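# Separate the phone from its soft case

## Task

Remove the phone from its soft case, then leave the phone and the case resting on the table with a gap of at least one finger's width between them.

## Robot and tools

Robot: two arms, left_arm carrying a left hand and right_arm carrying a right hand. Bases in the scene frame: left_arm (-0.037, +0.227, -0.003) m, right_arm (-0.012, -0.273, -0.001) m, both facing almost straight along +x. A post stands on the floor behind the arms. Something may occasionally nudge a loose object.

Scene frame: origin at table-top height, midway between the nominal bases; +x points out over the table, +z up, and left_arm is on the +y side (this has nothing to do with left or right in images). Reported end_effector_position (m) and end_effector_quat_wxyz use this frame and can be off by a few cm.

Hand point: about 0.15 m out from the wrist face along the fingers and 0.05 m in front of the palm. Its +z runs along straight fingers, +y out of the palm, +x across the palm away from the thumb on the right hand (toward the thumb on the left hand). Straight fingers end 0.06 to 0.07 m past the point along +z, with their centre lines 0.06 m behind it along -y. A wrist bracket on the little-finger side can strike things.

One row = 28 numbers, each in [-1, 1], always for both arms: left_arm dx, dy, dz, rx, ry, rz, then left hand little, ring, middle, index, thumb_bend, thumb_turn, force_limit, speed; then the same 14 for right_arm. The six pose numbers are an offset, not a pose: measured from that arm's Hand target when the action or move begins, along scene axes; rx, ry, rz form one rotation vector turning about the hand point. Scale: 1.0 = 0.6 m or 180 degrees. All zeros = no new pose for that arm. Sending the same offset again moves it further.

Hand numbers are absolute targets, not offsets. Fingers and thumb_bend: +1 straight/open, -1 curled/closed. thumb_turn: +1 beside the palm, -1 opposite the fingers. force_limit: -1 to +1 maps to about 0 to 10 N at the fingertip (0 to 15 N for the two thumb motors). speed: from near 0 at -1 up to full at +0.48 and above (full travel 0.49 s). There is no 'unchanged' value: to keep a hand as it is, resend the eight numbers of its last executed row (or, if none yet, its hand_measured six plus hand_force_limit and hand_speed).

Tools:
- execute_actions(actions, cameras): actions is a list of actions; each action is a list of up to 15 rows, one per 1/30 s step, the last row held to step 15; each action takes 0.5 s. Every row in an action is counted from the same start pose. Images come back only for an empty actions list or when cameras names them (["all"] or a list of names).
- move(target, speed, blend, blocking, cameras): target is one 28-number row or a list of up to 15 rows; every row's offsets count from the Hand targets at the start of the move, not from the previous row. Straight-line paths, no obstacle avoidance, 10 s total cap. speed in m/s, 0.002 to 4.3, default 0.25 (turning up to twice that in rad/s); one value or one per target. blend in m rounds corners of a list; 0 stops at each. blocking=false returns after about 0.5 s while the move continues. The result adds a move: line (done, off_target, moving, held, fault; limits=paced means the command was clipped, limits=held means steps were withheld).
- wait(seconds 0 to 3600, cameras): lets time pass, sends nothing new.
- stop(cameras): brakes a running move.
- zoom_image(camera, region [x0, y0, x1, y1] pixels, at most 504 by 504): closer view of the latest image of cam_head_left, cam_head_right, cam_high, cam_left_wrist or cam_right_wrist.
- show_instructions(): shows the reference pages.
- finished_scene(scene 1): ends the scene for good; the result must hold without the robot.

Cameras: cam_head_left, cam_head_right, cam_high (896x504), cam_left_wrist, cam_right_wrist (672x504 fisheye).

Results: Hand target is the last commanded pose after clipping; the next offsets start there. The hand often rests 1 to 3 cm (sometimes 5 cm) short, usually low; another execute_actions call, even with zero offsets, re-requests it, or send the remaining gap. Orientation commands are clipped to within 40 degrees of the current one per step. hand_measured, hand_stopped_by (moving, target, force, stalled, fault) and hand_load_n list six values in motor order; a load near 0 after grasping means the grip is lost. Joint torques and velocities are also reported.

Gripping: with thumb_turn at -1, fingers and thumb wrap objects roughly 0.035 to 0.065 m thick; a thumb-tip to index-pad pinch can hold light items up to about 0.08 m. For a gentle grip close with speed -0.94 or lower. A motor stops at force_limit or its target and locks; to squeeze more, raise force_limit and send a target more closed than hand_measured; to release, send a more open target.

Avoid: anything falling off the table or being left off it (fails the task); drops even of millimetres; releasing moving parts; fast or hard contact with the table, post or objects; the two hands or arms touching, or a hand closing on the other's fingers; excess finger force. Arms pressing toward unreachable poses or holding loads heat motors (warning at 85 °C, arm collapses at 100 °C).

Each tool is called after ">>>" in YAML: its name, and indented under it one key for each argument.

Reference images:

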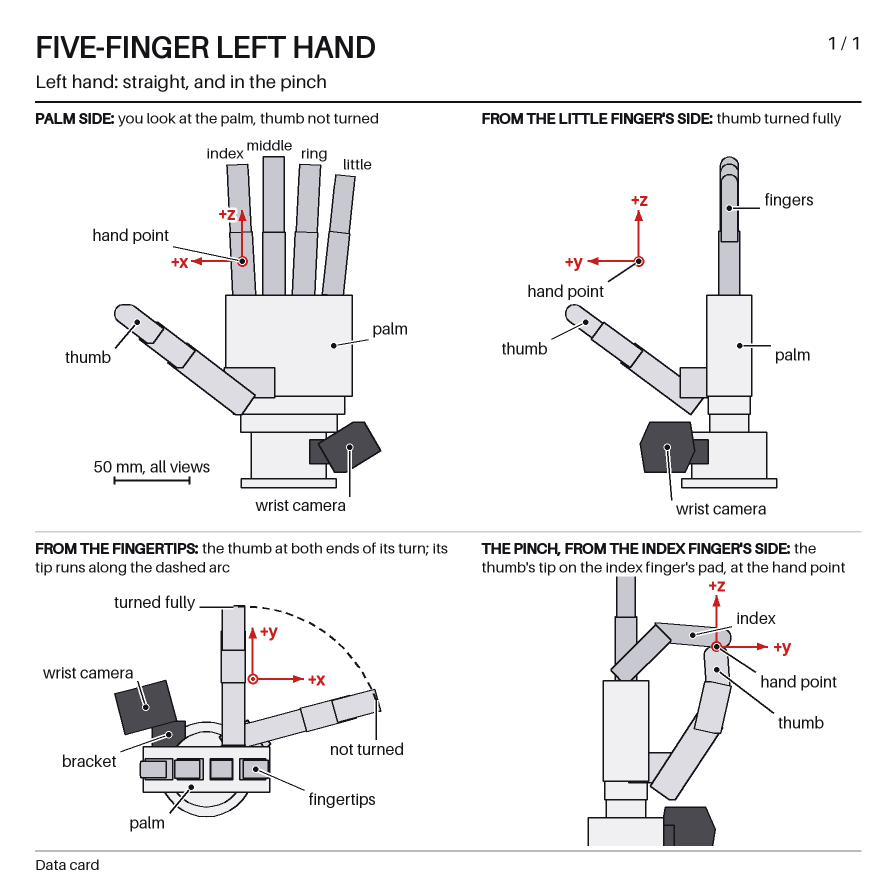

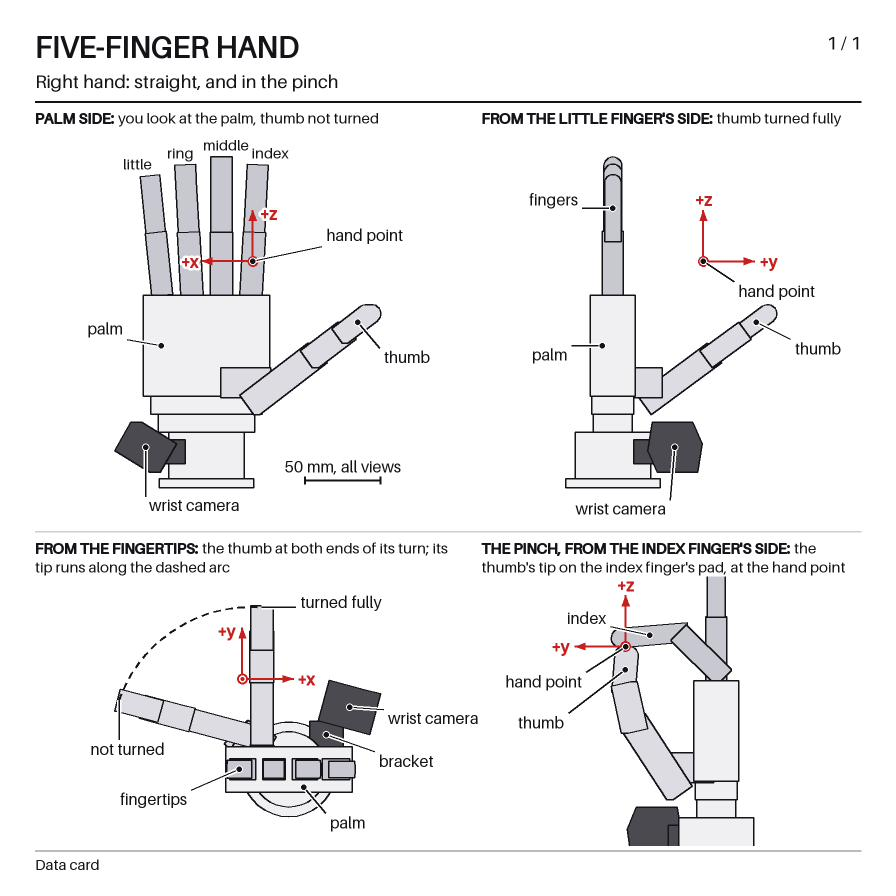

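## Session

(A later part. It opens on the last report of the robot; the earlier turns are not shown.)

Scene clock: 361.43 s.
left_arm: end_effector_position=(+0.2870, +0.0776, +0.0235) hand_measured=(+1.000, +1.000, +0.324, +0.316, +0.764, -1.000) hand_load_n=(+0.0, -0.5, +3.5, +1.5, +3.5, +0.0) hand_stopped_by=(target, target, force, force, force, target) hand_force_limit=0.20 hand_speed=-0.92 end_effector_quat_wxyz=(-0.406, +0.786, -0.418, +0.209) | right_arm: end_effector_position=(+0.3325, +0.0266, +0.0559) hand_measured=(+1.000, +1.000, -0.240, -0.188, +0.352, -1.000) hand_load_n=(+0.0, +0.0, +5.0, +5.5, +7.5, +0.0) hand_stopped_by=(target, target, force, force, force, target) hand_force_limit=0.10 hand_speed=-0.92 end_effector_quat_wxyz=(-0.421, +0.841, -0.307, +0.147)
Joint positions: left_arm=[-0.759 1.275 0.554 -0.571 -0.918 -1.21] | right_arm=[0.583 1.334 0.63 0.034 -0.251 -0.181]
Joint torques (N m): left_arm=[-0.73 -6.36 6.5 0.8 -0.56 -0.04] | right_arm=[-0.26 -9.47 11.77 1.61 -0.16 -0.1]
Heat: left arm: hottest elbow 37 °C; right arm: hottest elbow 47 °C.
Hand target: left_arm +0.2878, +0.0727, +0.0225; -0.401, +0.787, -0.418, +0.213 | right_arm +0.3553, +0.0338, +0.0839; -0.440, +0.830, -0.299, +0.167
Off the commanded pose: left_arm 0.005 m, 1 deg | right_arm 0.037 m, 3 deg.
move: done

>>> move:
  target: [0,0,0,0,0,0,1,1,-0.1,-0.1,0.45,-1,0.2,-0.92,0.005,-0.01,0.05,0,0,0,1,1,-0.7,-0.7,-0.1,-1,0.1,-0.92]
  speed: 0.03
  cameras: ["cam_left_wrist","cam_right_wrist","cam_high"]

>>> zoom_image:
  camera: "cam_high"
  region: [460, 200, 600, 320]

Scene clock: 363.90 s.
left_arm: end_effector_position=(+0.2879, +0.0765, +0.0239) hand_measured=(+1.000, +1.000, +0.324, +0.316, +0.764, -1.000) hand_load_n=(+0.0, +0.0, +2.0, +1.5, +3.0, +2.5) hand_stopped_by=(target, target, force, force, force, target) hand_force_limit=0.20 hand_speed=-0.92 end_effector_quat_wxyz=(-0.404, +0.787, -0.416, +0.211) | right_arm: end_effector_position=(+0.3262, +0.0217, +0.0735) hand_measured=(+1.000, +1.000, -0.240, -0.188, +0.352, -1.000) hand_load_n=(+0.0, +0.0, +4.5, +1.0, +6.5, +2.0) hand_stopped_by=(target, target, force, force, force, target) hand_force_limit=0.10 hand_speed=-0.92 end_effector_quat_wxyz=(-0.414, +0.845, -0.311, +0.134)
Joint positions: left_arm=[-0.759 1.275 0.554 -0.566 -0.917 -1.212] | right_arm=[0.574 1.283 0.657 -0.075 -0.269 -0.181]
Joint torques (N m): left_arm=[-1.03 -6.36 6.63 0.66 -0.58 -0.04] | right_arm=[-1.03 -10.11 13.37 1.7 0.04 -0.2]
Heat: left arm: hottest elbow 37 °C; right arm: hottest elbow 47 °C.
Hand target: left_arm +0.2878, +0.0727, +0.0225; -0.401, +0.787, -0.417, +0.213 | right_arm +0.3584, +0.0276, +0.1138; -0.440, +0.830, -0.299, +0.167
Off the commanded pose: left_arm 0.004 m, 0 deg | right_arm 0.052 m, 5 deg.
move: off_target (right_arm)
cam_left_wrist: T_world_to_cam=[[0.58519, 0.12529, 0.80116, -0.20095], [0.03764, -0.99112, 0.1275, 0.06454], [0.81002, -0.04446, -0.58471, -0.10353]] pos_world=[0.19903, 0.08454, 0.09222]
cam_right_wrist: T_world_to_cam=[[-0.15595, -0.6175, -0.77096, 0.1222], [-0.97184, -0.04368, 0.23157, 0.2797], [-0.17667, 0.78536, -0.59329, 0.20232]] pos_world=[0.32662, -0.07122, 0.14948]
Images, in order (width x height): cam_high 896x504, cam_left_wrist 672x504, cam_right_wrist 672x504.

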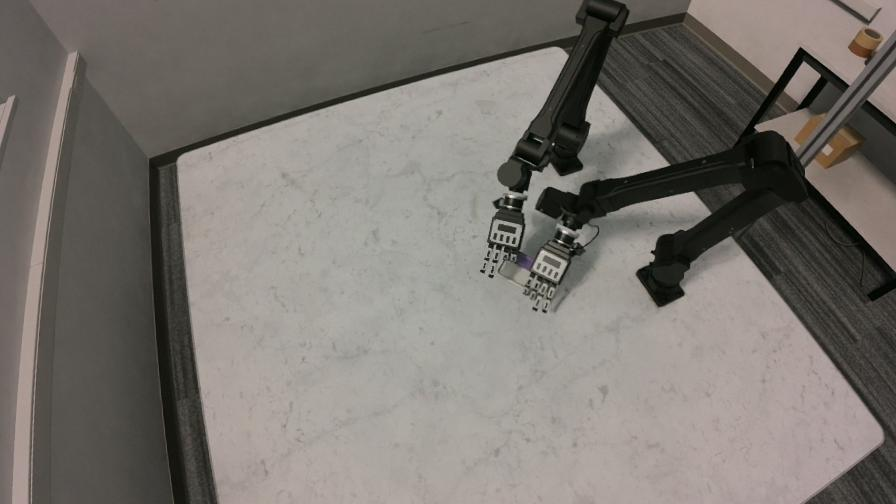

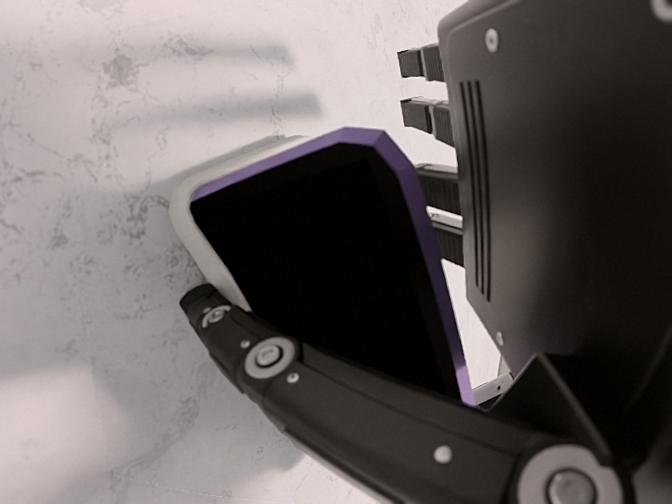

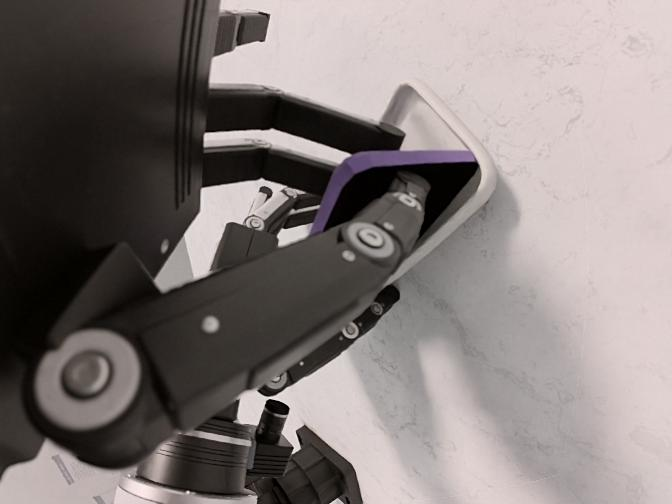

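Scaled by 3.600 from the camera's image (finer frame: 1280x720).

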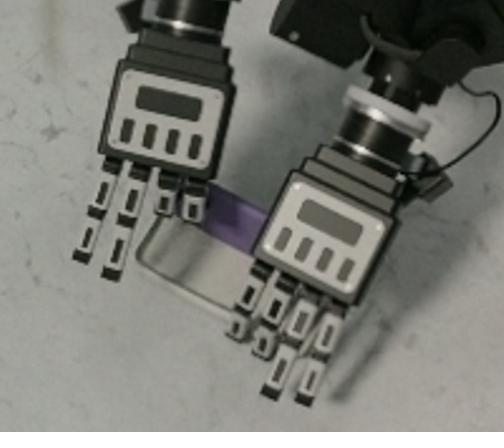

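>>> move:
  target:
    - [0,0,0,0,0,0,1,1,0.5,0.5,1,-1,-0.75,-0.6,0,0,0,0,0,0,1,1,-0.7,-0.7,-0.1,-1,0.1,-0.92]
    - [-0.02,0.02,0.13,0,0,0,1,1,0.5,0.5,1,-1,-0.75,-0.6,0,0,0,0,0,0,1,1,-0.7,-0.7,-0.1,-1,0.1,-0.92]
    - [-0.06,0.12,0.2,0,0,0,1,1,0.5,0.5,1,-1,-0.75,-0.6,0,0,0,0,0,0,1,1,-0.7,-0.7,-0.1,-1,0.1,-0.92]
  speed: 0.06
  cameras: ["cam_left_wrist","cam_right_wrist","cam_high","cam_head_left"]

>>> zoom_image:
  camera: "cam_high"
  region: [460, 200, 600, 320]

>>> zoom_image:
  camera: "cam_head_left"
  region: [420, 180, 580, 300]

Scene clock: 369.43 s.
left_arm: end_effector_position=(+0.2515, +0.1410, +0.1395) hand_measured=(+1.000, +1.000, +0.500, +0.500, +1.000, -1.000) hand_load_n=(+0.0, -0.5, +0.0, +0.0, +0.0, +0.0) hand_stopped_by=(target, target, target, target, target, target) hand_force_limit=-0.75 hand_speed=-0.60 end_effector_quat_wxyz=(-0.400, +0.787, -0.417, +0.217) | right_arm: end_effector_position=(+0.3316, +0.0198, +0.0776) hand_measured=(+1.000, +1.000, -0.240, -0.188, +0.352, -1.000) hand_load_n=(+0.0, +0.0, +5.5, +0.0, +5.5, +0.5) hand_stopped_by=(target, target, force, force, force, target) hand_force_limit=0.10 hand_speed=-0.92 end_effector_quat_wxyz=(-0.416, +0.843, -0.310, +0.140)
Joint positions: left_arm=[-0.649 0.802 0.598 -0.938 -0.87 -1.041] | right_arm=[0.565 1.28 0.664 -0.075 -0.269 -0.189]
Joint torques (N m): left_arm=[0.56 -3.43 8.84 0.5 -0.64 0.17] | right_arm=[-0.26 -9.7 12.98 1.77 -0.03 -0.11]
Heat: left arm: hottest elbow 37 °C; right arm: hottest elbow 48 °C.
Hand target: left_arm +0.2518, +0.1447, +0.1425; -0.401, +0.787, -0.417, +0.213 | right_arm +0.3584, +0.0276, +0.1139; -0.440, +0.830, -0.299, +0.167
Off the commanded pose: left_arm 0.005 m, 0 deg | right_arm 0.046 m, 5 deg.
move: done
cam_left_wrist: T_world_to_cam=[[0.58283, 0.13059, 0.80204, -0.28062], [0.03014, -0.9898, 0.13926, 0.11509], [0.81204, -0.05699, -0.58081, -0.00277]] pos_world=[0.16234, 0.1504, 0.20743]
cam_right_wrist: T_world_to_cam=[[-0.14805, -0.61637, -0.77341, 0.12256], [-0.97501, -0.04, 0.21852, 0.28602], [-0.16563, 0.78644, -0.59505, 0.20372]] pos_world=[0.33076, -0.07323, 0.15351]
Images, in order (width x height): cam_head_left 896x504, cam_high 896x504, cam_left_wrist 672x504, cam_right_wrist 672x504.

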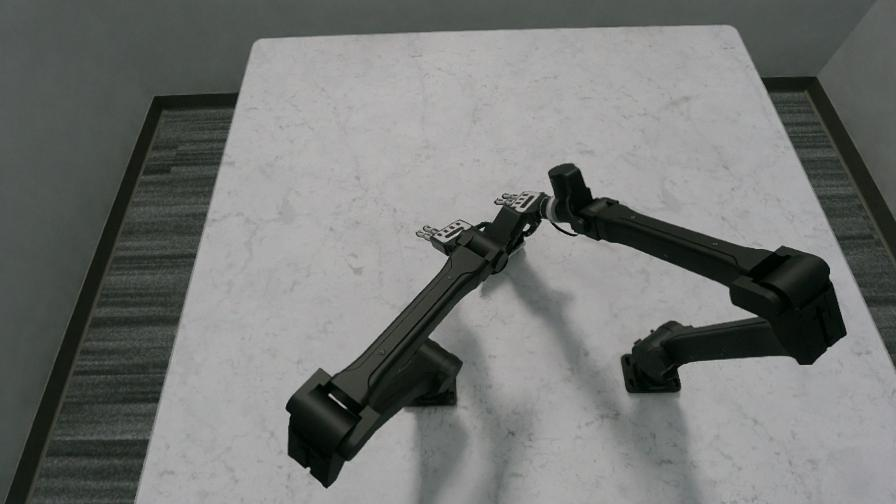

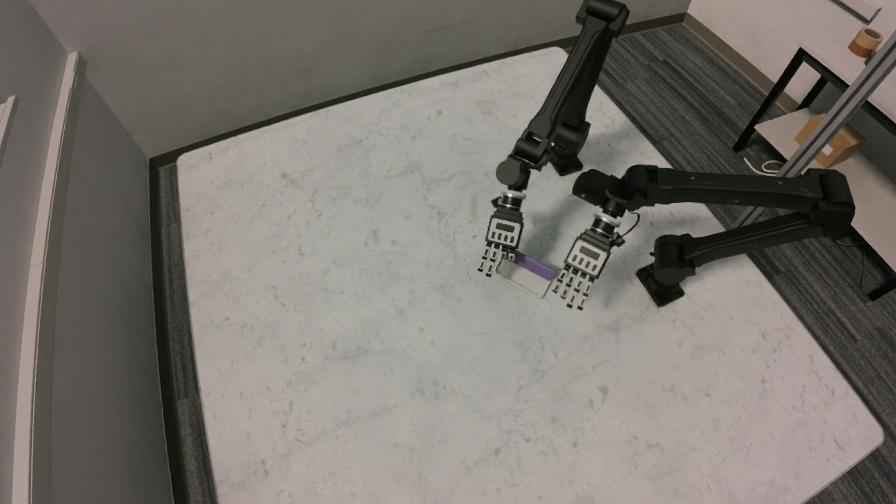

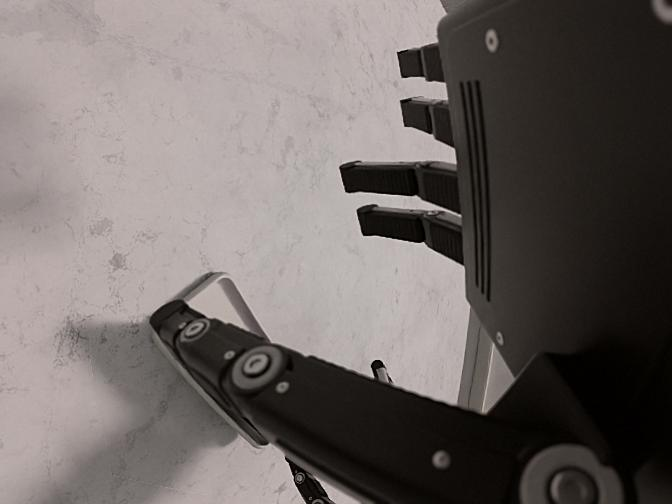

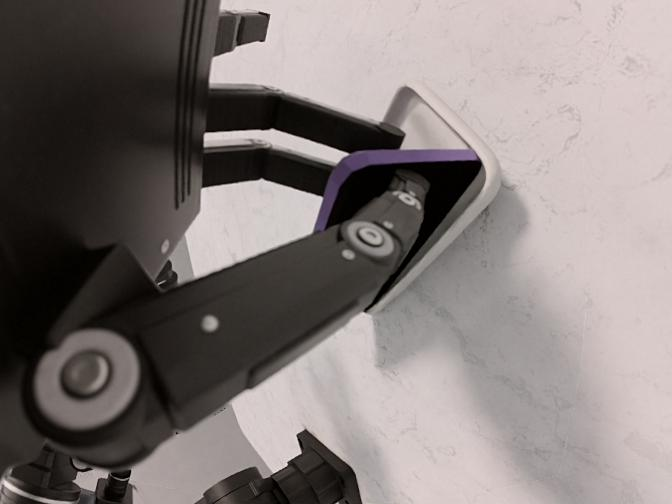

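Scaled by 3.600 from the camera's image (finer frame: 1280x720).

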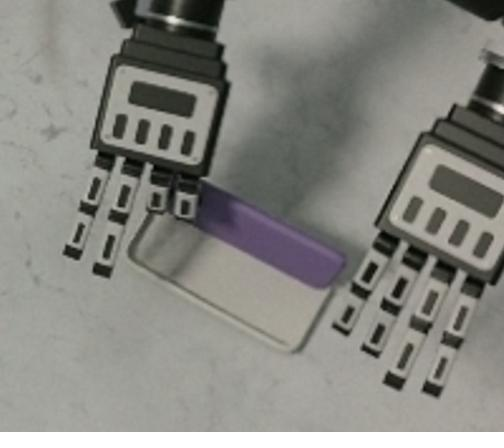

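Scaled by 3.150 from the camera's image (finer frame: 1280x720).

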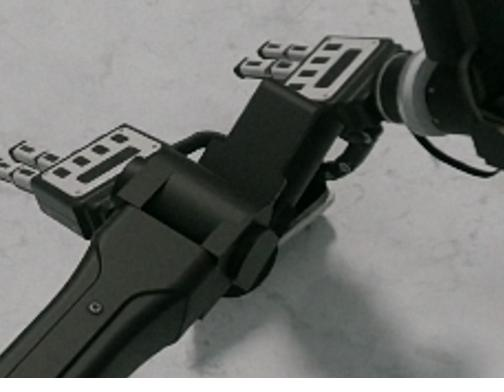

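>>> move:
  target: [0,0,0,0,0,0,1,1,0.5,0.5,1,-1,-0.75,-0.6,0,0,0,0,0,0,1,1,-0.74,-0.74,-0.15,-1,0.5,-0.92]
  cameras: ["cam_right_wrist","cam_high"]

>>> zoom_image:
  camera: "cam_right_wrist"
  region: [200, 50, 600, 450]

Scene clock: 371.70 s.
left_arm: end_effector_position=(+0.2514, +0.1410, +0.1395) hand_measured=(+1.000, +1.000, +0.500, +0.500, +1.000, -1.000) hand_load_n=(+0.0, +0.0, +0.0, +0.0, +0.0, +0.0) hand_stopped_by=(target, target, target, target, target, target) hand_force_limit=-0.75 hand_speed=-0.60 end_effector_quat_wxyz=(-0.400, +0.787, -0.417, +0.216) | right_arm: end_effector_position=(+0.3323, +0.0189, +0.0774) hand_measured=(+1.000, +1.000, -0.258, -0.334, +0.326, -1.000) hand_load_n=(+0.0, +0.0, +5.5, +8.0, +13.5, -1.5) hand_stopped_by=(target, target, force, force, force, target) hand_force_limit=0.50 hand_speed=-0.92 end_effector_quat_wxyz=(-0.415, +0.844, -0.307, +0.142)
Joint positions: left_arm=[-0.649 0.802 0.598 -0.938 -0.87 -1.04] | right_arm=[0.564 1.28 0.664 -0.075 -0.268 -0.197]
Joint torques (N m): left_arm=[0.73 -3.14 8.8 0.57 -0.62 0.18] | right_arm=[-0.21 -9.7 12.98 1.72 -0.07 -0.04]
Heat: left arm: hottest elbow 38 °C; right arm: hottest elbow 48 °C.
Hand target: left_arm +0.2518, +0.1447, +0.1425; -0.401, +0.787, -0.418, +0.213 | right_arm +0.3584, +0.0278, +0.1139; -0.440, +0.830, -0.299, +0.167
Off the commanded pose: left_arm 0.005 m, 0 deg | right_arm 0.046 m, 4 deg.
move: done
cam_right_wrist: T_world_to_cam=[[-0.14223, -0.61992, -0.77166, 0.11999], [-0.97593, -0.04239, 0.21394, 0.28739], [-0.16534, 0.78351, -0.59897, 0.20456]] pos_world=[0.33136, -0.07371, 0.15364]
Images, in order (width x height): cam_high 896x504, cam_right_wrist 672x504.

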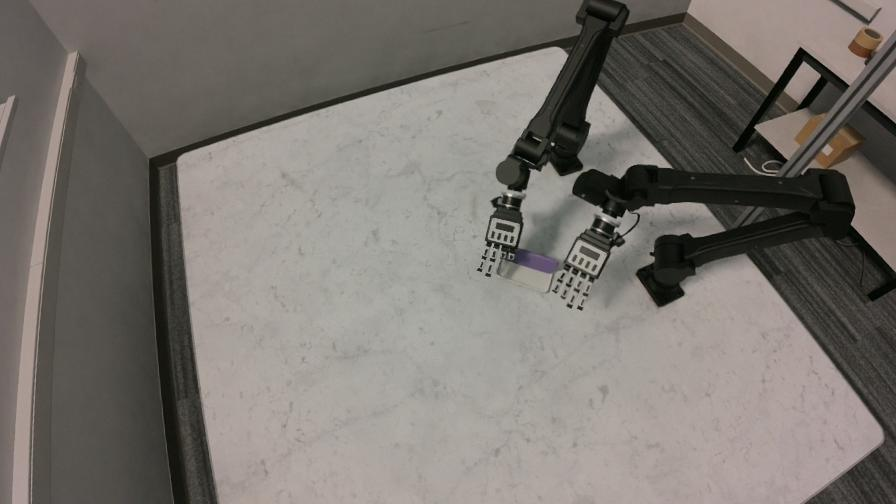

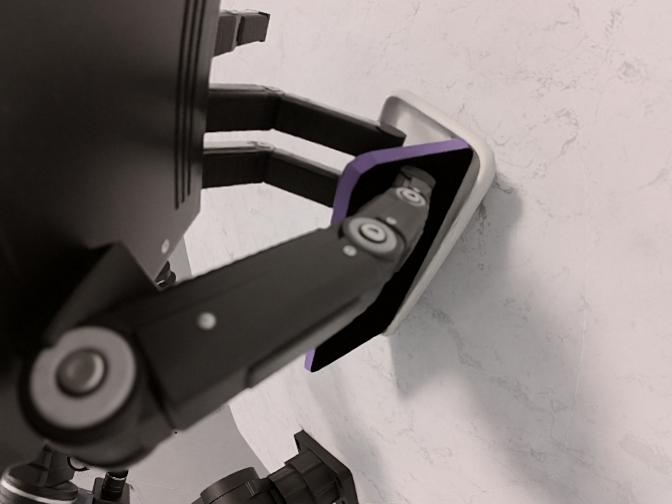

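Scaled by 1.260 from the camera's image (finer frame: 960x720).

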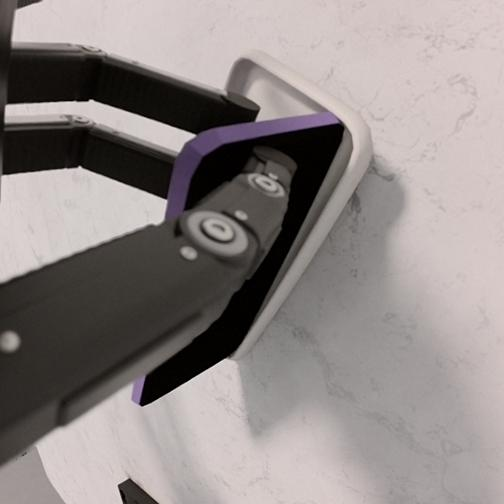

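>>> move:
  target: [0,0,0,0,0,0,1,1,0.5,0.5,1,-1,-0.75,-0.6,0.0,-0.01,0.06,0,0,0,1,1,-0.74,-0.74,-0.15,-1,0.5,-0.92]
  speed: 0.04
  cameras: ["cam_right_wrist","cam_high","cam_left_wrist"]

>>> zoom_image:
  camera: "cam_right_wrist"
  region: [200, 50, 600, 450]

>>> zoom_image:
  camera: "cam_high"
  region: [460, 180, 640, 330]

Scene clock: 373.73 s.
left_arm: end_effector_position=(+0.2514, +0.1410, +0.1395) hand_measured=(+1.000, +1.000, +0.500, +0.500, +1.000, -1.000) hand_load_n=(+0.0, +0.0, +0.0, +0.0, +0.0, +0.0) hand_stopped_by=(target, target, target, target, target, target) hand_force_limit=-0.75 hand_speed=-0.60 end_effector_quat_wxyz=(-0.400, +0.787, -0.417, +0.216) | right_arm: end_effector_position=(+0.3341, +0.0128, +0.1093) hand_measured=(+1.000, +1.000, -0.258, -0.334, +0.326, -1.000) hand_load_n=(+0.0, +0.0, +5.5, +8.0, +13.0, -1.5) hand_stopped_by=(target, target, force, force, force, target) hand_force_limit=0.50 hand_speed=-0.92 end_effector_quat_wxyz=(-0.413, +0.846, -0.307, +0.144)
Joint positions: left_arm=[-0.649 0.802 0.598 -0.938 -0.87 -1.04] | right_arm=[0.549 1.218 0.714 -0.194 -0.275 -0.211]
Joint torques (N m): left_arm=[0.62 -3.19 8.91 0.58 -0.57 0.19] | right_arm=[-0.21 -9.29 13.91 1.76 -0.31 -0.04]
Heat: left arm: hottest elbow 38 °C; right arm: hottest elbow 48 °C.
Hand target: left_arm +0.2518, +0.1447, +0.1425; -0.401, +0.787, -0.418, +0.213 | right_arm +0.3584, +0.0217, +0.1499; -0.440, +0.830, -0.299, +0.167
Off the commanded pose: left_arm 0.005 m, 0 deg | right_arm 0.048 m, 5 deg.
move: off_target (right_arm)
cam_left_wrist: T_world_to_cam=[[0.58336, 0.12959, 0.80181, -0.28052], [0.02963, -0.98993, 0.13843, 0.11546], [0.81167, -0.057, -0.58133, -0.0026]] pos_world=[0.16234, 0.1505, 0.20743]
cam_right_wrist: T_world_to_cam=[[-0.14145, -0.62506, -0.76765, 0.14039], [-0.97626, -0.04041, 0.21279, 0.28223], [-0.16403, 0.77953, -0.60451, 0.22903]] pos_world=[0.33295, -0.07938, 0.18617]
Images, in order (width x height): cam_high 896x504, cam_left_wrist 672x504, cam_right_wrist 672x504.

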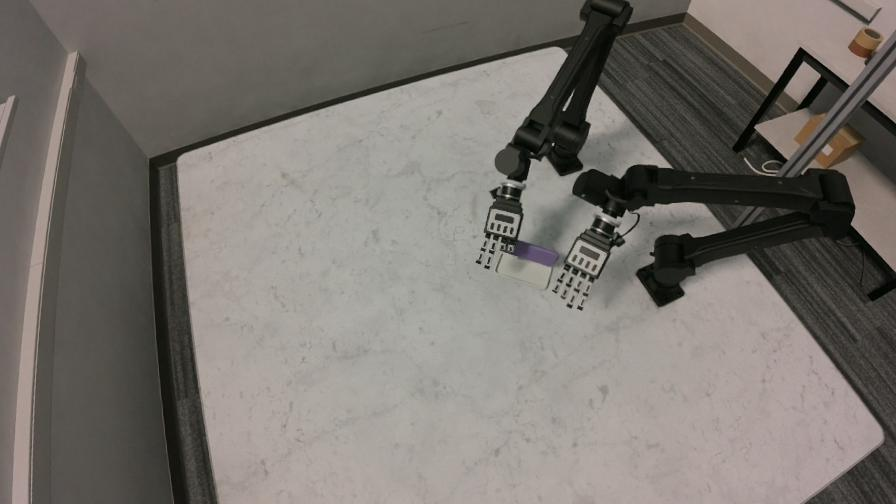

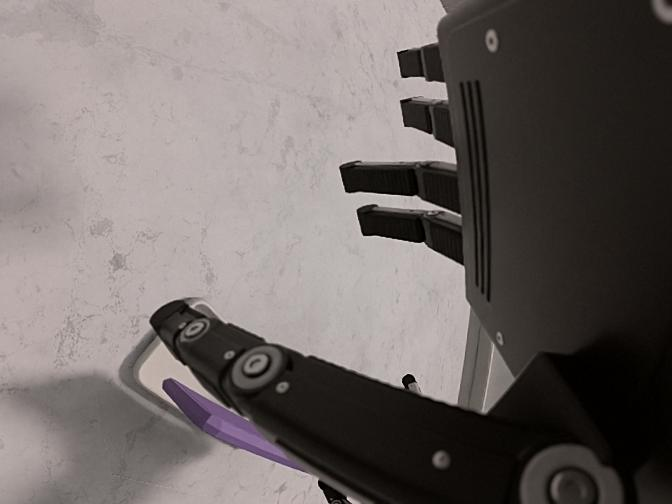

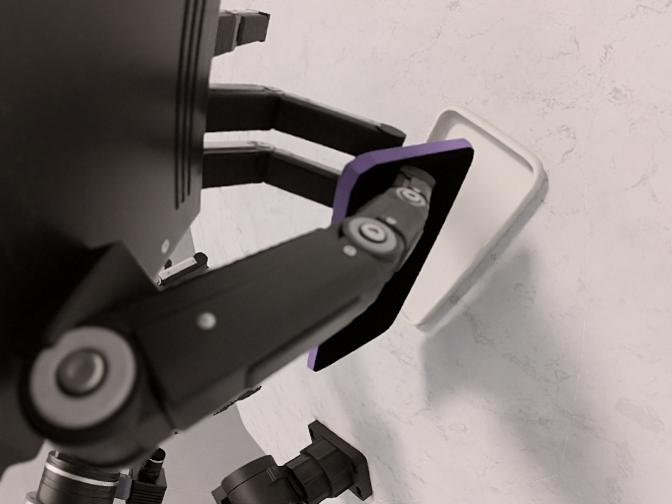

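Scaled by 1.260 from the camera's image (finer frame: 960x720).

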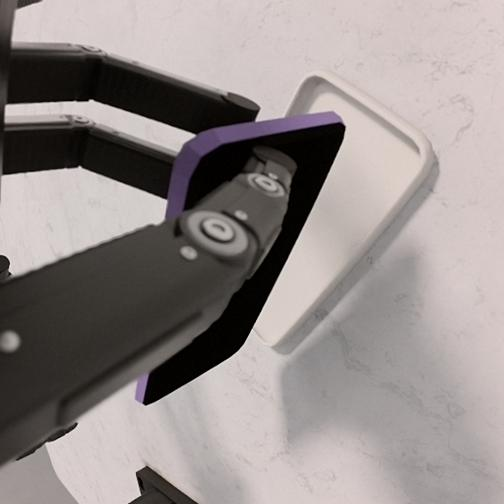

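Scaled by 2.800 from the camera's image (finer frame: 1280x720).

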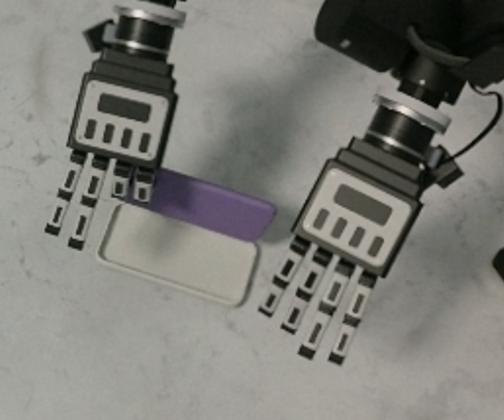

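>>> move:
  target:
    - [0,0,0,0,0,0,1,1,0.5,0.5,1,-1,-0.75,-0.6,0.0,-0.02,0.05,0,0,0,1,1,-0.74,-0.74,-0.15,-1,0.5,-0.92]
    - [0,0,0,0,0,0,1,1,0.5,0.5,1,-1,-0.75,-0.6,-0.02,-0.33,0.05,0,0,-0.111,1,1,-0.74,-0.74,-0.15,-1,0.5,-0.92]
  speed: 0.08
  blend: 0.01
  cameras: ["cam_right_wrist","cam_high","cam_head_right"]

>>> zoom_image:
  camera: "cam_high"
  region: [400, 150, 620, 330]

Scene clock: 381.63 s.
left_arm: end_effector_position=(+0.2514, +0.1410, +0.1395) hand_measured=(+1.000, +1.000, +0.500, +0.500, +1.000, -1.000) hand_load_n=(-0.5, +0.0, +0.0, +0.0, +0.0, +0.0) hand_stopped_by=(target, target, target, target, target, target) hand_force_limit=-0.75 hand_speed=-0.60 end_effector_quat_wxyz=(-0.400, +0.787, -0.417, +0.216) | right_arm: end_effector_position=(+0.3449, -0.1737, +0.1689) hand_measured=(+1.000, +1.000, -0.258, -0.334, +0.326, -1.000) hand_load_n=(+0.0, +0.0, +5.5, +7.5, +13.0, -1.5) hand_stopped_by=(target, target, force, force, force, target) hand_force_limit=0.50 hand_speed=-0.92 end_effector_quat_wxyz=(-0.399, +0.770, -0.441, +0.232)
Joint positions: left_arm=[-0.649 0.802 0.598 -0.938 -0.87 -1.04] | right_arm=[0.056 0.889 0.65 -0.431 -0.389 -0.299]
Joint torques (N m): left_arm=[0.67 -3.37 8.88 0.57 -0.62 0.16] | right_arm=[-0.03 -5.19 10.37 1.73 -0.36 0.01]
Heat: left arm: hottest elbow 38 °C; right arm: hottest elbow 48 °C.
Hand target: left_arm +0.2518, +0.1447, +0.1425; -0.401, +0.787, -0.418, +0.213 | right_arm +0.3464, -0.1763, +0.1799; -0.404, +0.766, -0.439, +0.240
Off the commanded pose: left_arm 0.005 m, 0 deg | right_arm 0.011 m, 1 deg.
move: off_target (right_arm)
cam_right_wrist: T_world_to_cam=[[-0.30539, -0.52721, -0.79297, 0.14895], [-0.94075, 0.29596, 0.16553, 0.32675], [0.14742, 0.79653, -0.58635, 0.30464]] pos_world=[0.30797, -0.26084, 0.24265]
Images, in order (width x height): cam_head_right 896x504, cam_high 896x504, cam_right_wrist 672x504.

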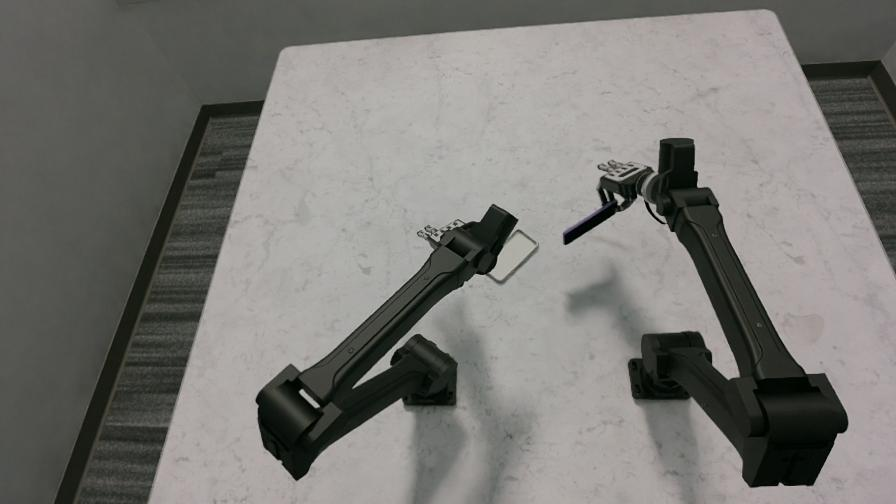

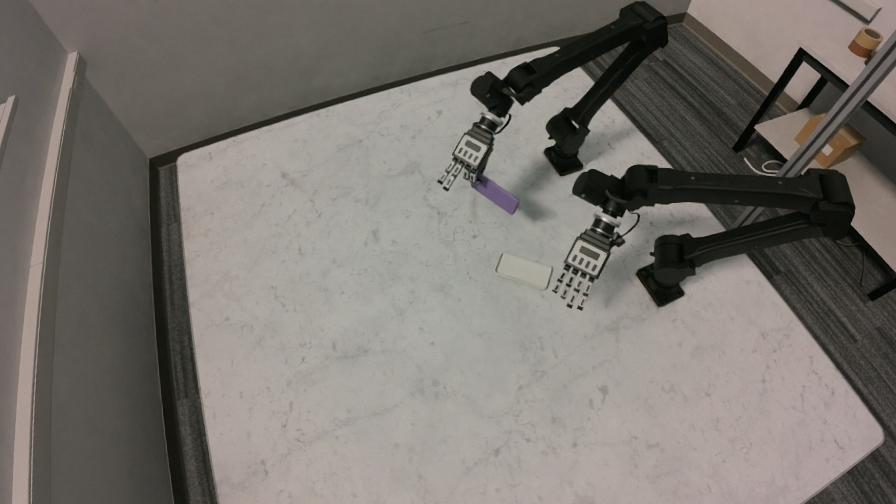

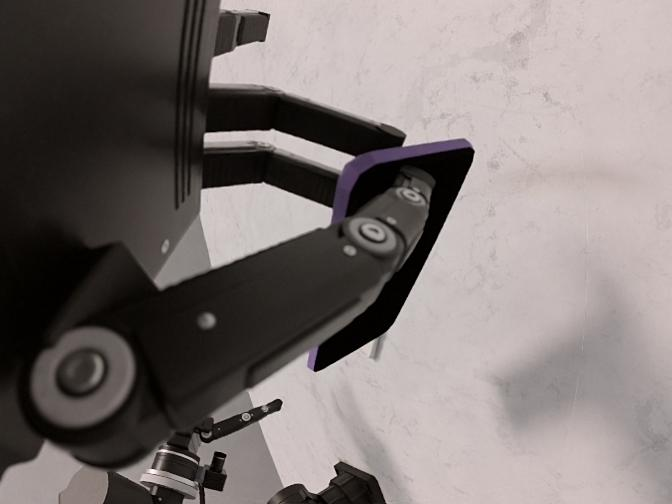

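Scaled by 2.291 from the camera's image (finer frame: 1280x720).

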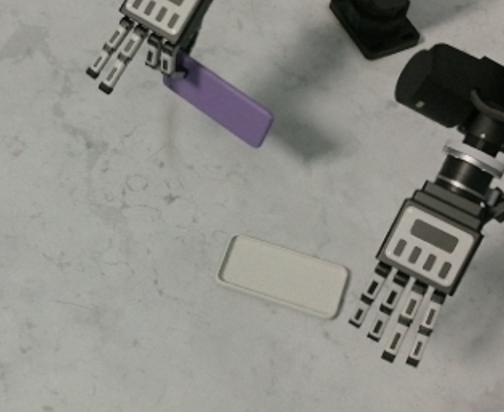

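>>> move:
  target: [0,0,0,0,0,0,1,1,0.5,0.5,1,-1,-0.75,-0.6,0,0,0,-0.1258,0.216,0,1,1,-0.74,-0.74,-0.15,-1,0.5,-0.92]
  speed: 0.12
  cameras: ["cam_right_wrist","cam_high","cam_head_right"]

>>> zoom_image:
  camera: "cam_high"
  region: [400, 100, 620, 280]

>>> zoom_image:
  camera: "cam_head_right"
  region: [540, 130, 720, 280]

Scene clock: 387.80 s.
left_arm: end_effector_position=(+0.2514, +0.1410, +0.1395) hand_measured=(+1.000, +1.000, +0.500, +0.500, +1.000, -1.000) hand_load_n=(+0.0, +0.0, +0.0, +0.0, +0.0, +0.0) hand_stopped_by=(target, target, target, target, target, target) hand_force_limit=-0.75 hand_speed=-0.60 end_effector_quat_wxyz=(-0.400, +0.787, -0.417, +0.216) | right_arm: end_effector_position=(+0.3293, -0.1848, +0.1572) hand_measured=(+1.000, +1.000, -0.258, -0.334, +0.326, -1.000) hand_load_n=(+0.0, +0.0, +5.0, +7.0, +14.0, -1.0) hand_stopped_by=(target, target, force, force, force, target) hand_force_limit=0.50 hand_speed=-0.92 end_effector_quat_wxyz=(-0.066, +0.866, -0.494, +0.036)
Joint positions: left_arm=[-0.649 0.802 0.598 -0.938 -0.87 -1.04] | right_arm=[0.213 1.358 1.139 -1.212 -0.052 -0.334]
Joint torques (N m): left_arm=[0.62 -3.37 8.9 0.57 -0.61 0.18] | right_arm=[1.61 -9.47 13.56 -0.01 0.11 0.14]
Heat: left arm: hottest elbow 38 °C; right arm: hottest elbow 49 °C.
Hand target: left_arm +0.2518, +0.1447, +0.1425; -0.401, +0.787, -0.418, +0.213 | right_arm +0.3464, -0.1763, +0.1799; -0.081, +0.865, -0.493, +0.054
Off the commanded pose: left_arm 0.005 m, 0 deg | right_arm 0.030 m, 3 deg.
move: off_target (right_arm)
cam_right_wrist: T_world_to_cam=[[-0.65755, -0.73481, -0.16639, 0.10812], [-0.65932, 0.45435, 0.59905, 0.18577], [-0.36459, 0.50361, -0.78323, 0.4544]] pos_world=[0.35924, -0.2338, 0.2626]
Images, in order (width x height): cam_head_right 896x504, cam_high 896x504, cam_right_wrist 672x504.

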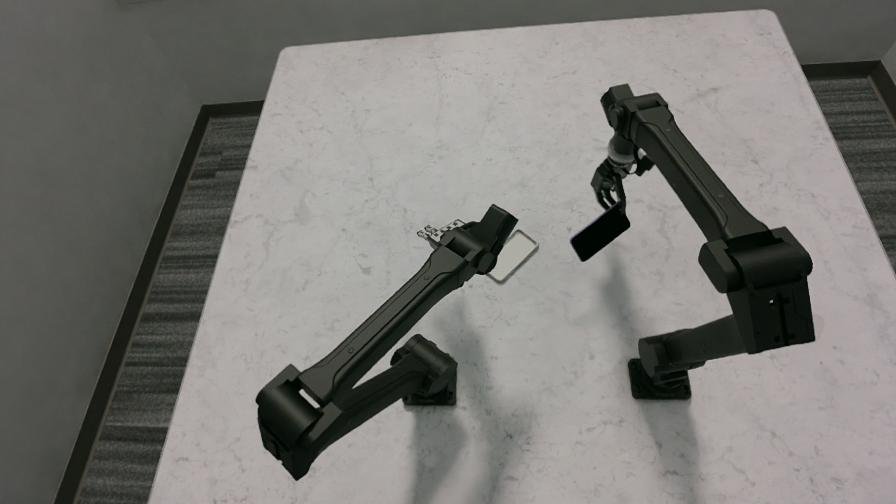

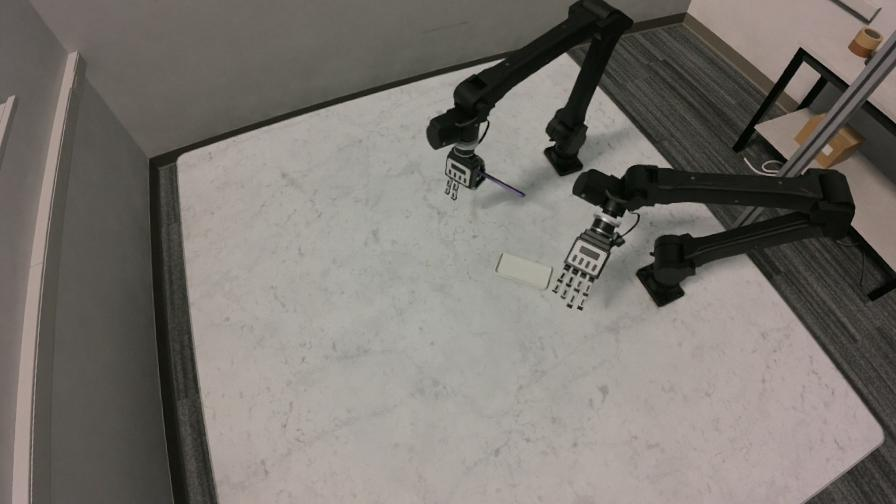

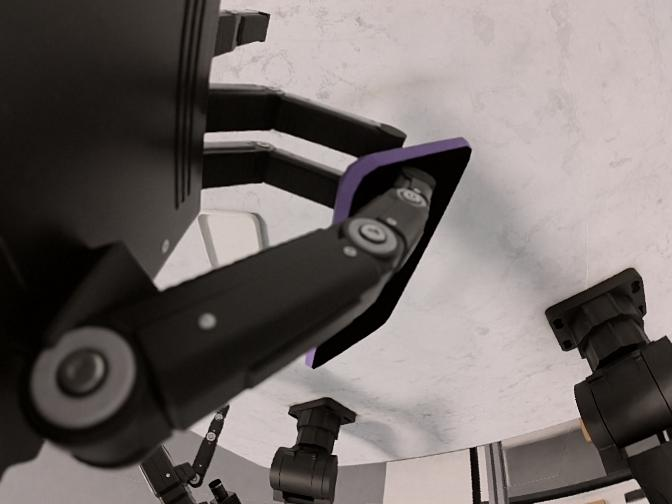

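Scaled by 2.291 from the camera's image (finer frame: 1280x720).

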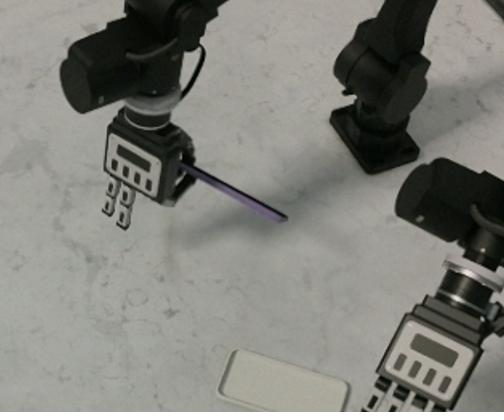

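Scaled by 2.800 from the camera's image (finer frame: 1280x720).

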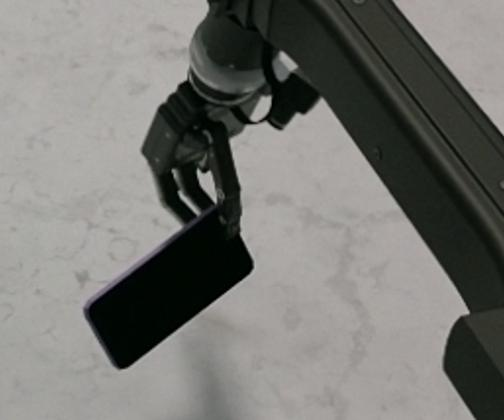

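>>> move:
  target: [0,0,0,0,0,0,1,1,0.5,0.5,1,-1,-0.75,-0.6,0,0,0,0,0,0,-0.9,-0.9,-0.74,-0.74,-0.15,-1,0.5,-0.3]
  cameras: ["cam_right_wrist"]

Scene clock: 392.97 s.
left_arm: end_effector_position=(+0.2514, +0.1410, +0.1395) hand_measured=(+1.000, +1.000, +0.500, +0.500, +1.000, -1.000) hand_load_n=(+0.0, +0.0, +0.0, +0.0, +0.0, +0.0) hand_stopped_by=(target, target, target, target, target, target) hand_force_limit=-0.75 hand_speed=-0.60 end_effector_quat_wxyz=(-0.400, +0.787, -0.417, +0.216) | right_arm: end_effector_position=(+0.3292, -0.1848, +0.1573) hand_measured=(-0.900, -0.900, -0.258, -0.334, +0.326, -1.000) hand_load_n=(+0.0, +0.0, +5.0, +7.0, +13.5, -1.0) hand_stopped_by=(target, target, force, force, force, target) hand_force_limit=0.50 hand_speed=-0.30 end_effector_quat_wxyz=(-0.066, +0.866, -0.494, +0.036)
Joint positions: left_arm=[-0.649 0.802 0.598 -0.938 -0.87 -1.04] | right_arm=[0.213 1.358 1.139 -1.212 -0.052 -0.333]
Joint torques (N m): left_arm=[0.67 -3.55 8.94 0.51 -0.58 0.17] | right_arm=[1.67 -9.47 13.56 0.02 0.1 0.15]
Heat: left arm: hottest elbow 38 °C; right arm: hottest elbow 48 °C.
Hand target: left_arm +0.2518, +0.1447, +0.1425; -0.401, +0.787, -0.418, +0.213 | right_arm +0.3463, -0.1763, +0.1799; -0.081, +0.865, -0.493, +0.053
Off the commanded pose: left_arm 0.005 m, 0 deg | right_arm 0.030 m, 3 deg.
move: done
cam_right_wrist: T_world_to_cam=[[-0.65818, -0.73431, -0.1661, 0.10831], [-0.65873, 0.45486, 0.59931, 0.18555], [-0.36453, 0.50387, -0.78309, 0.45436]] pos_world=[0.35914, -0.2338, 0.2626]

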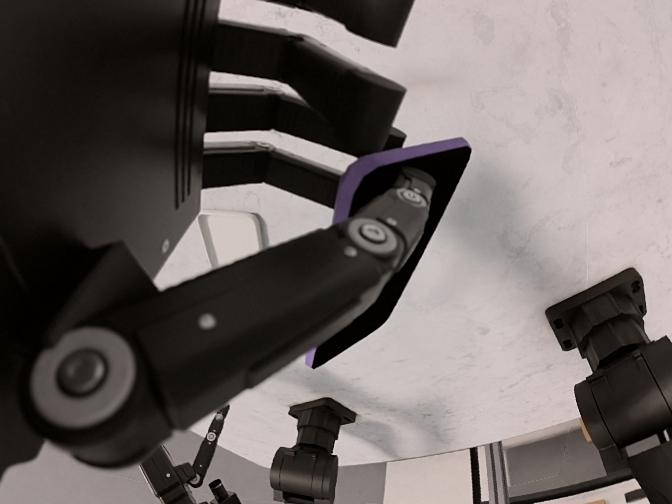

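>>> move:
  target: [0,0,0,0,0,0,1,1,0.5,0.5,1,-1,-0.75,-0.6,0,0,-0.1667,-0.0057,0.0526,0,-0.9,-0.9,-0.74,-0.74,-0.15,-1,0.5,-0.3]
  speed: 0.06
  cameras: ["cam_right_wrist","cam_head_right","cam_high"]

>>> zoom_image:
  camera: "cam_head_right"
  region: [540, 130, 720, 280]

>>> zoom_image:
  camera: "cam_high"
  region: [400, 100, 580, 250]

Scene clock: 405.40 s.
left_arm: end_effector_position=(+0.2514, +0.1410, +0.1395) hand_measured=(+1.000, +1.000, +0.500, +0.500, +1.000, -1.000) hand_load_n=(+0.0, +0.0, +0.0, +0.0, +0.0, +0.0) hand_stopped_by=(target, target, target, target, target, target) hand_force_limit=-0.75 hand_speed=-0.60 end_effector_quat_wxyz=(-0.400, +0.787, -0.417, +0.216) | right_arm: end_effector_position=(+0.3414, -0.1803, +0.0774) hand_measured=(-0.900, -0.900, -0.258, -0.334, +0.326, -1.000) hand_load_n=(+0.0, +0.0, +5.0, +7.5, +14.0, -1.0) hand_stopped_by=(target, target, force, force, force, target) hand_force_limit=0.50 hand_speed=-0.30 end_effector_quat_wxyz=(-0.024, +0.867, -0.497, -0.019)
Joint positions: left_arm=[-0.649 0.802 0.598 -0.938 -0.87 -1.04] | right_arm=[0.213 1.562 1.118 -1.124 -0.062 -0.333]
Joint torques (N m): left_arm=[0.91 -3.14 8.92 0.5 -0.62 0.17] | right_arm=[1.08 -11.69 8.12 0.85 -0.16 0.1]
Heat: left arm: hottest elbow 39 °C; right arm: hottest elbow 48 °C.
Hand target: left_arm +0.2518, +0.1447, +0.1425; -0.401, +0.787, -0.418, +0.213 | right_arm +0.3465, -0.1763, +0.0800; -0.033, +0.867, -0.497, -0.014
Off the commanded pose: left_arm 0.005 m, 0 deg | right_arm 0.007 m, 1 deg.
move: done
cam_right_wrist: T_world_to_cam=[[-0.67325, -0.73679, -0.06223, 0.10307], [-0.5716, 0.46522, 0.6759, 0.20559], [-0.46904, 0.49063, -0.73436, 0.42362]] pos_world=[0.38561, -0.22754, 0.17854]
Images, in order (width x height): cam_head_right 896x504, cam_high 896x504, cam_right_wrist 672x504.

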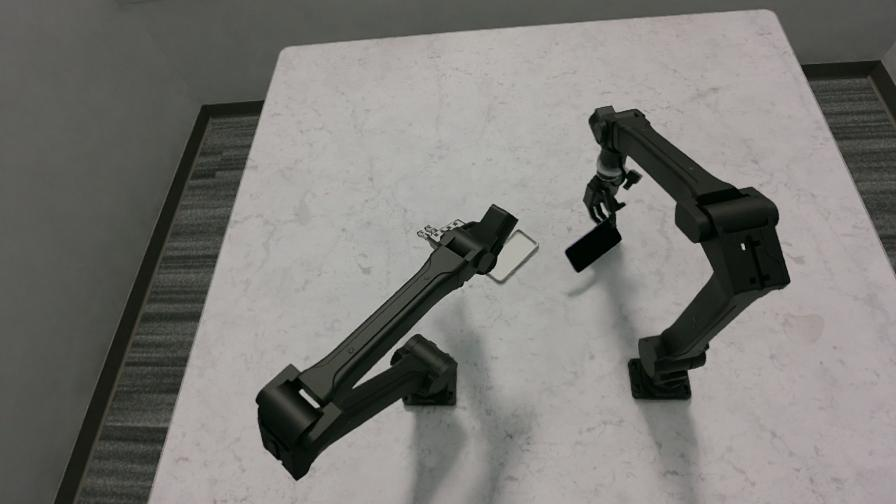

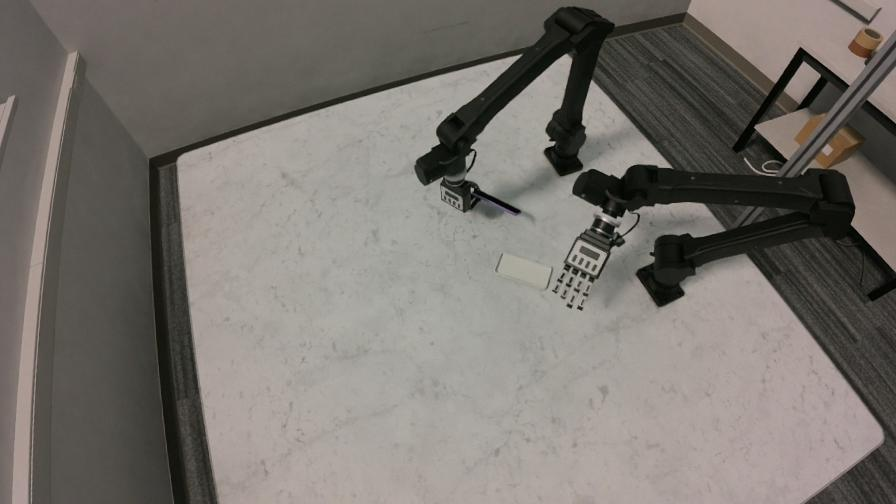

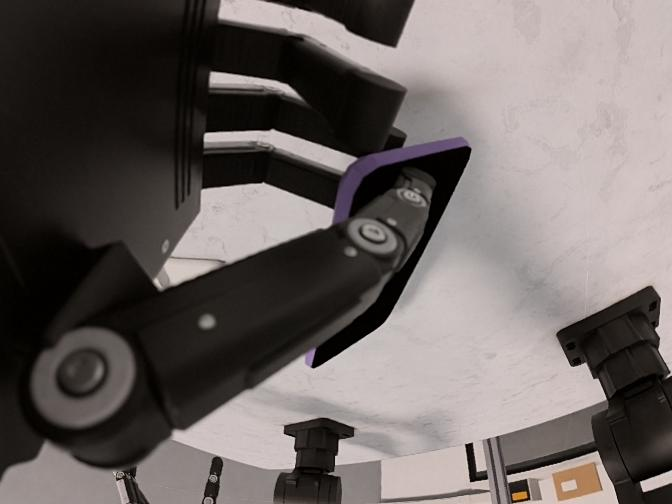

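Scaled by 2.800 from the camera's image (finer frame: 1280x720).

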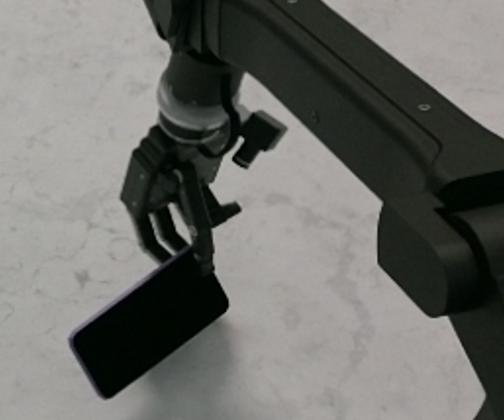

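Scaled by 2.800 from the camera's image (finer frame: 1280x720).

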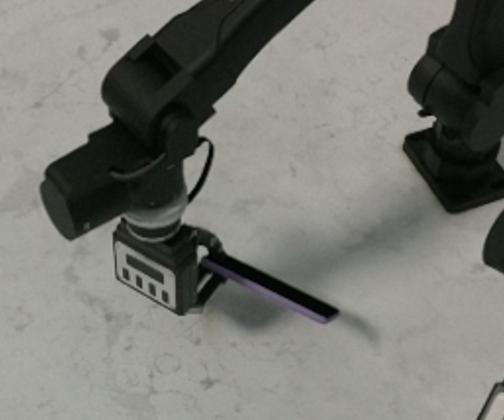

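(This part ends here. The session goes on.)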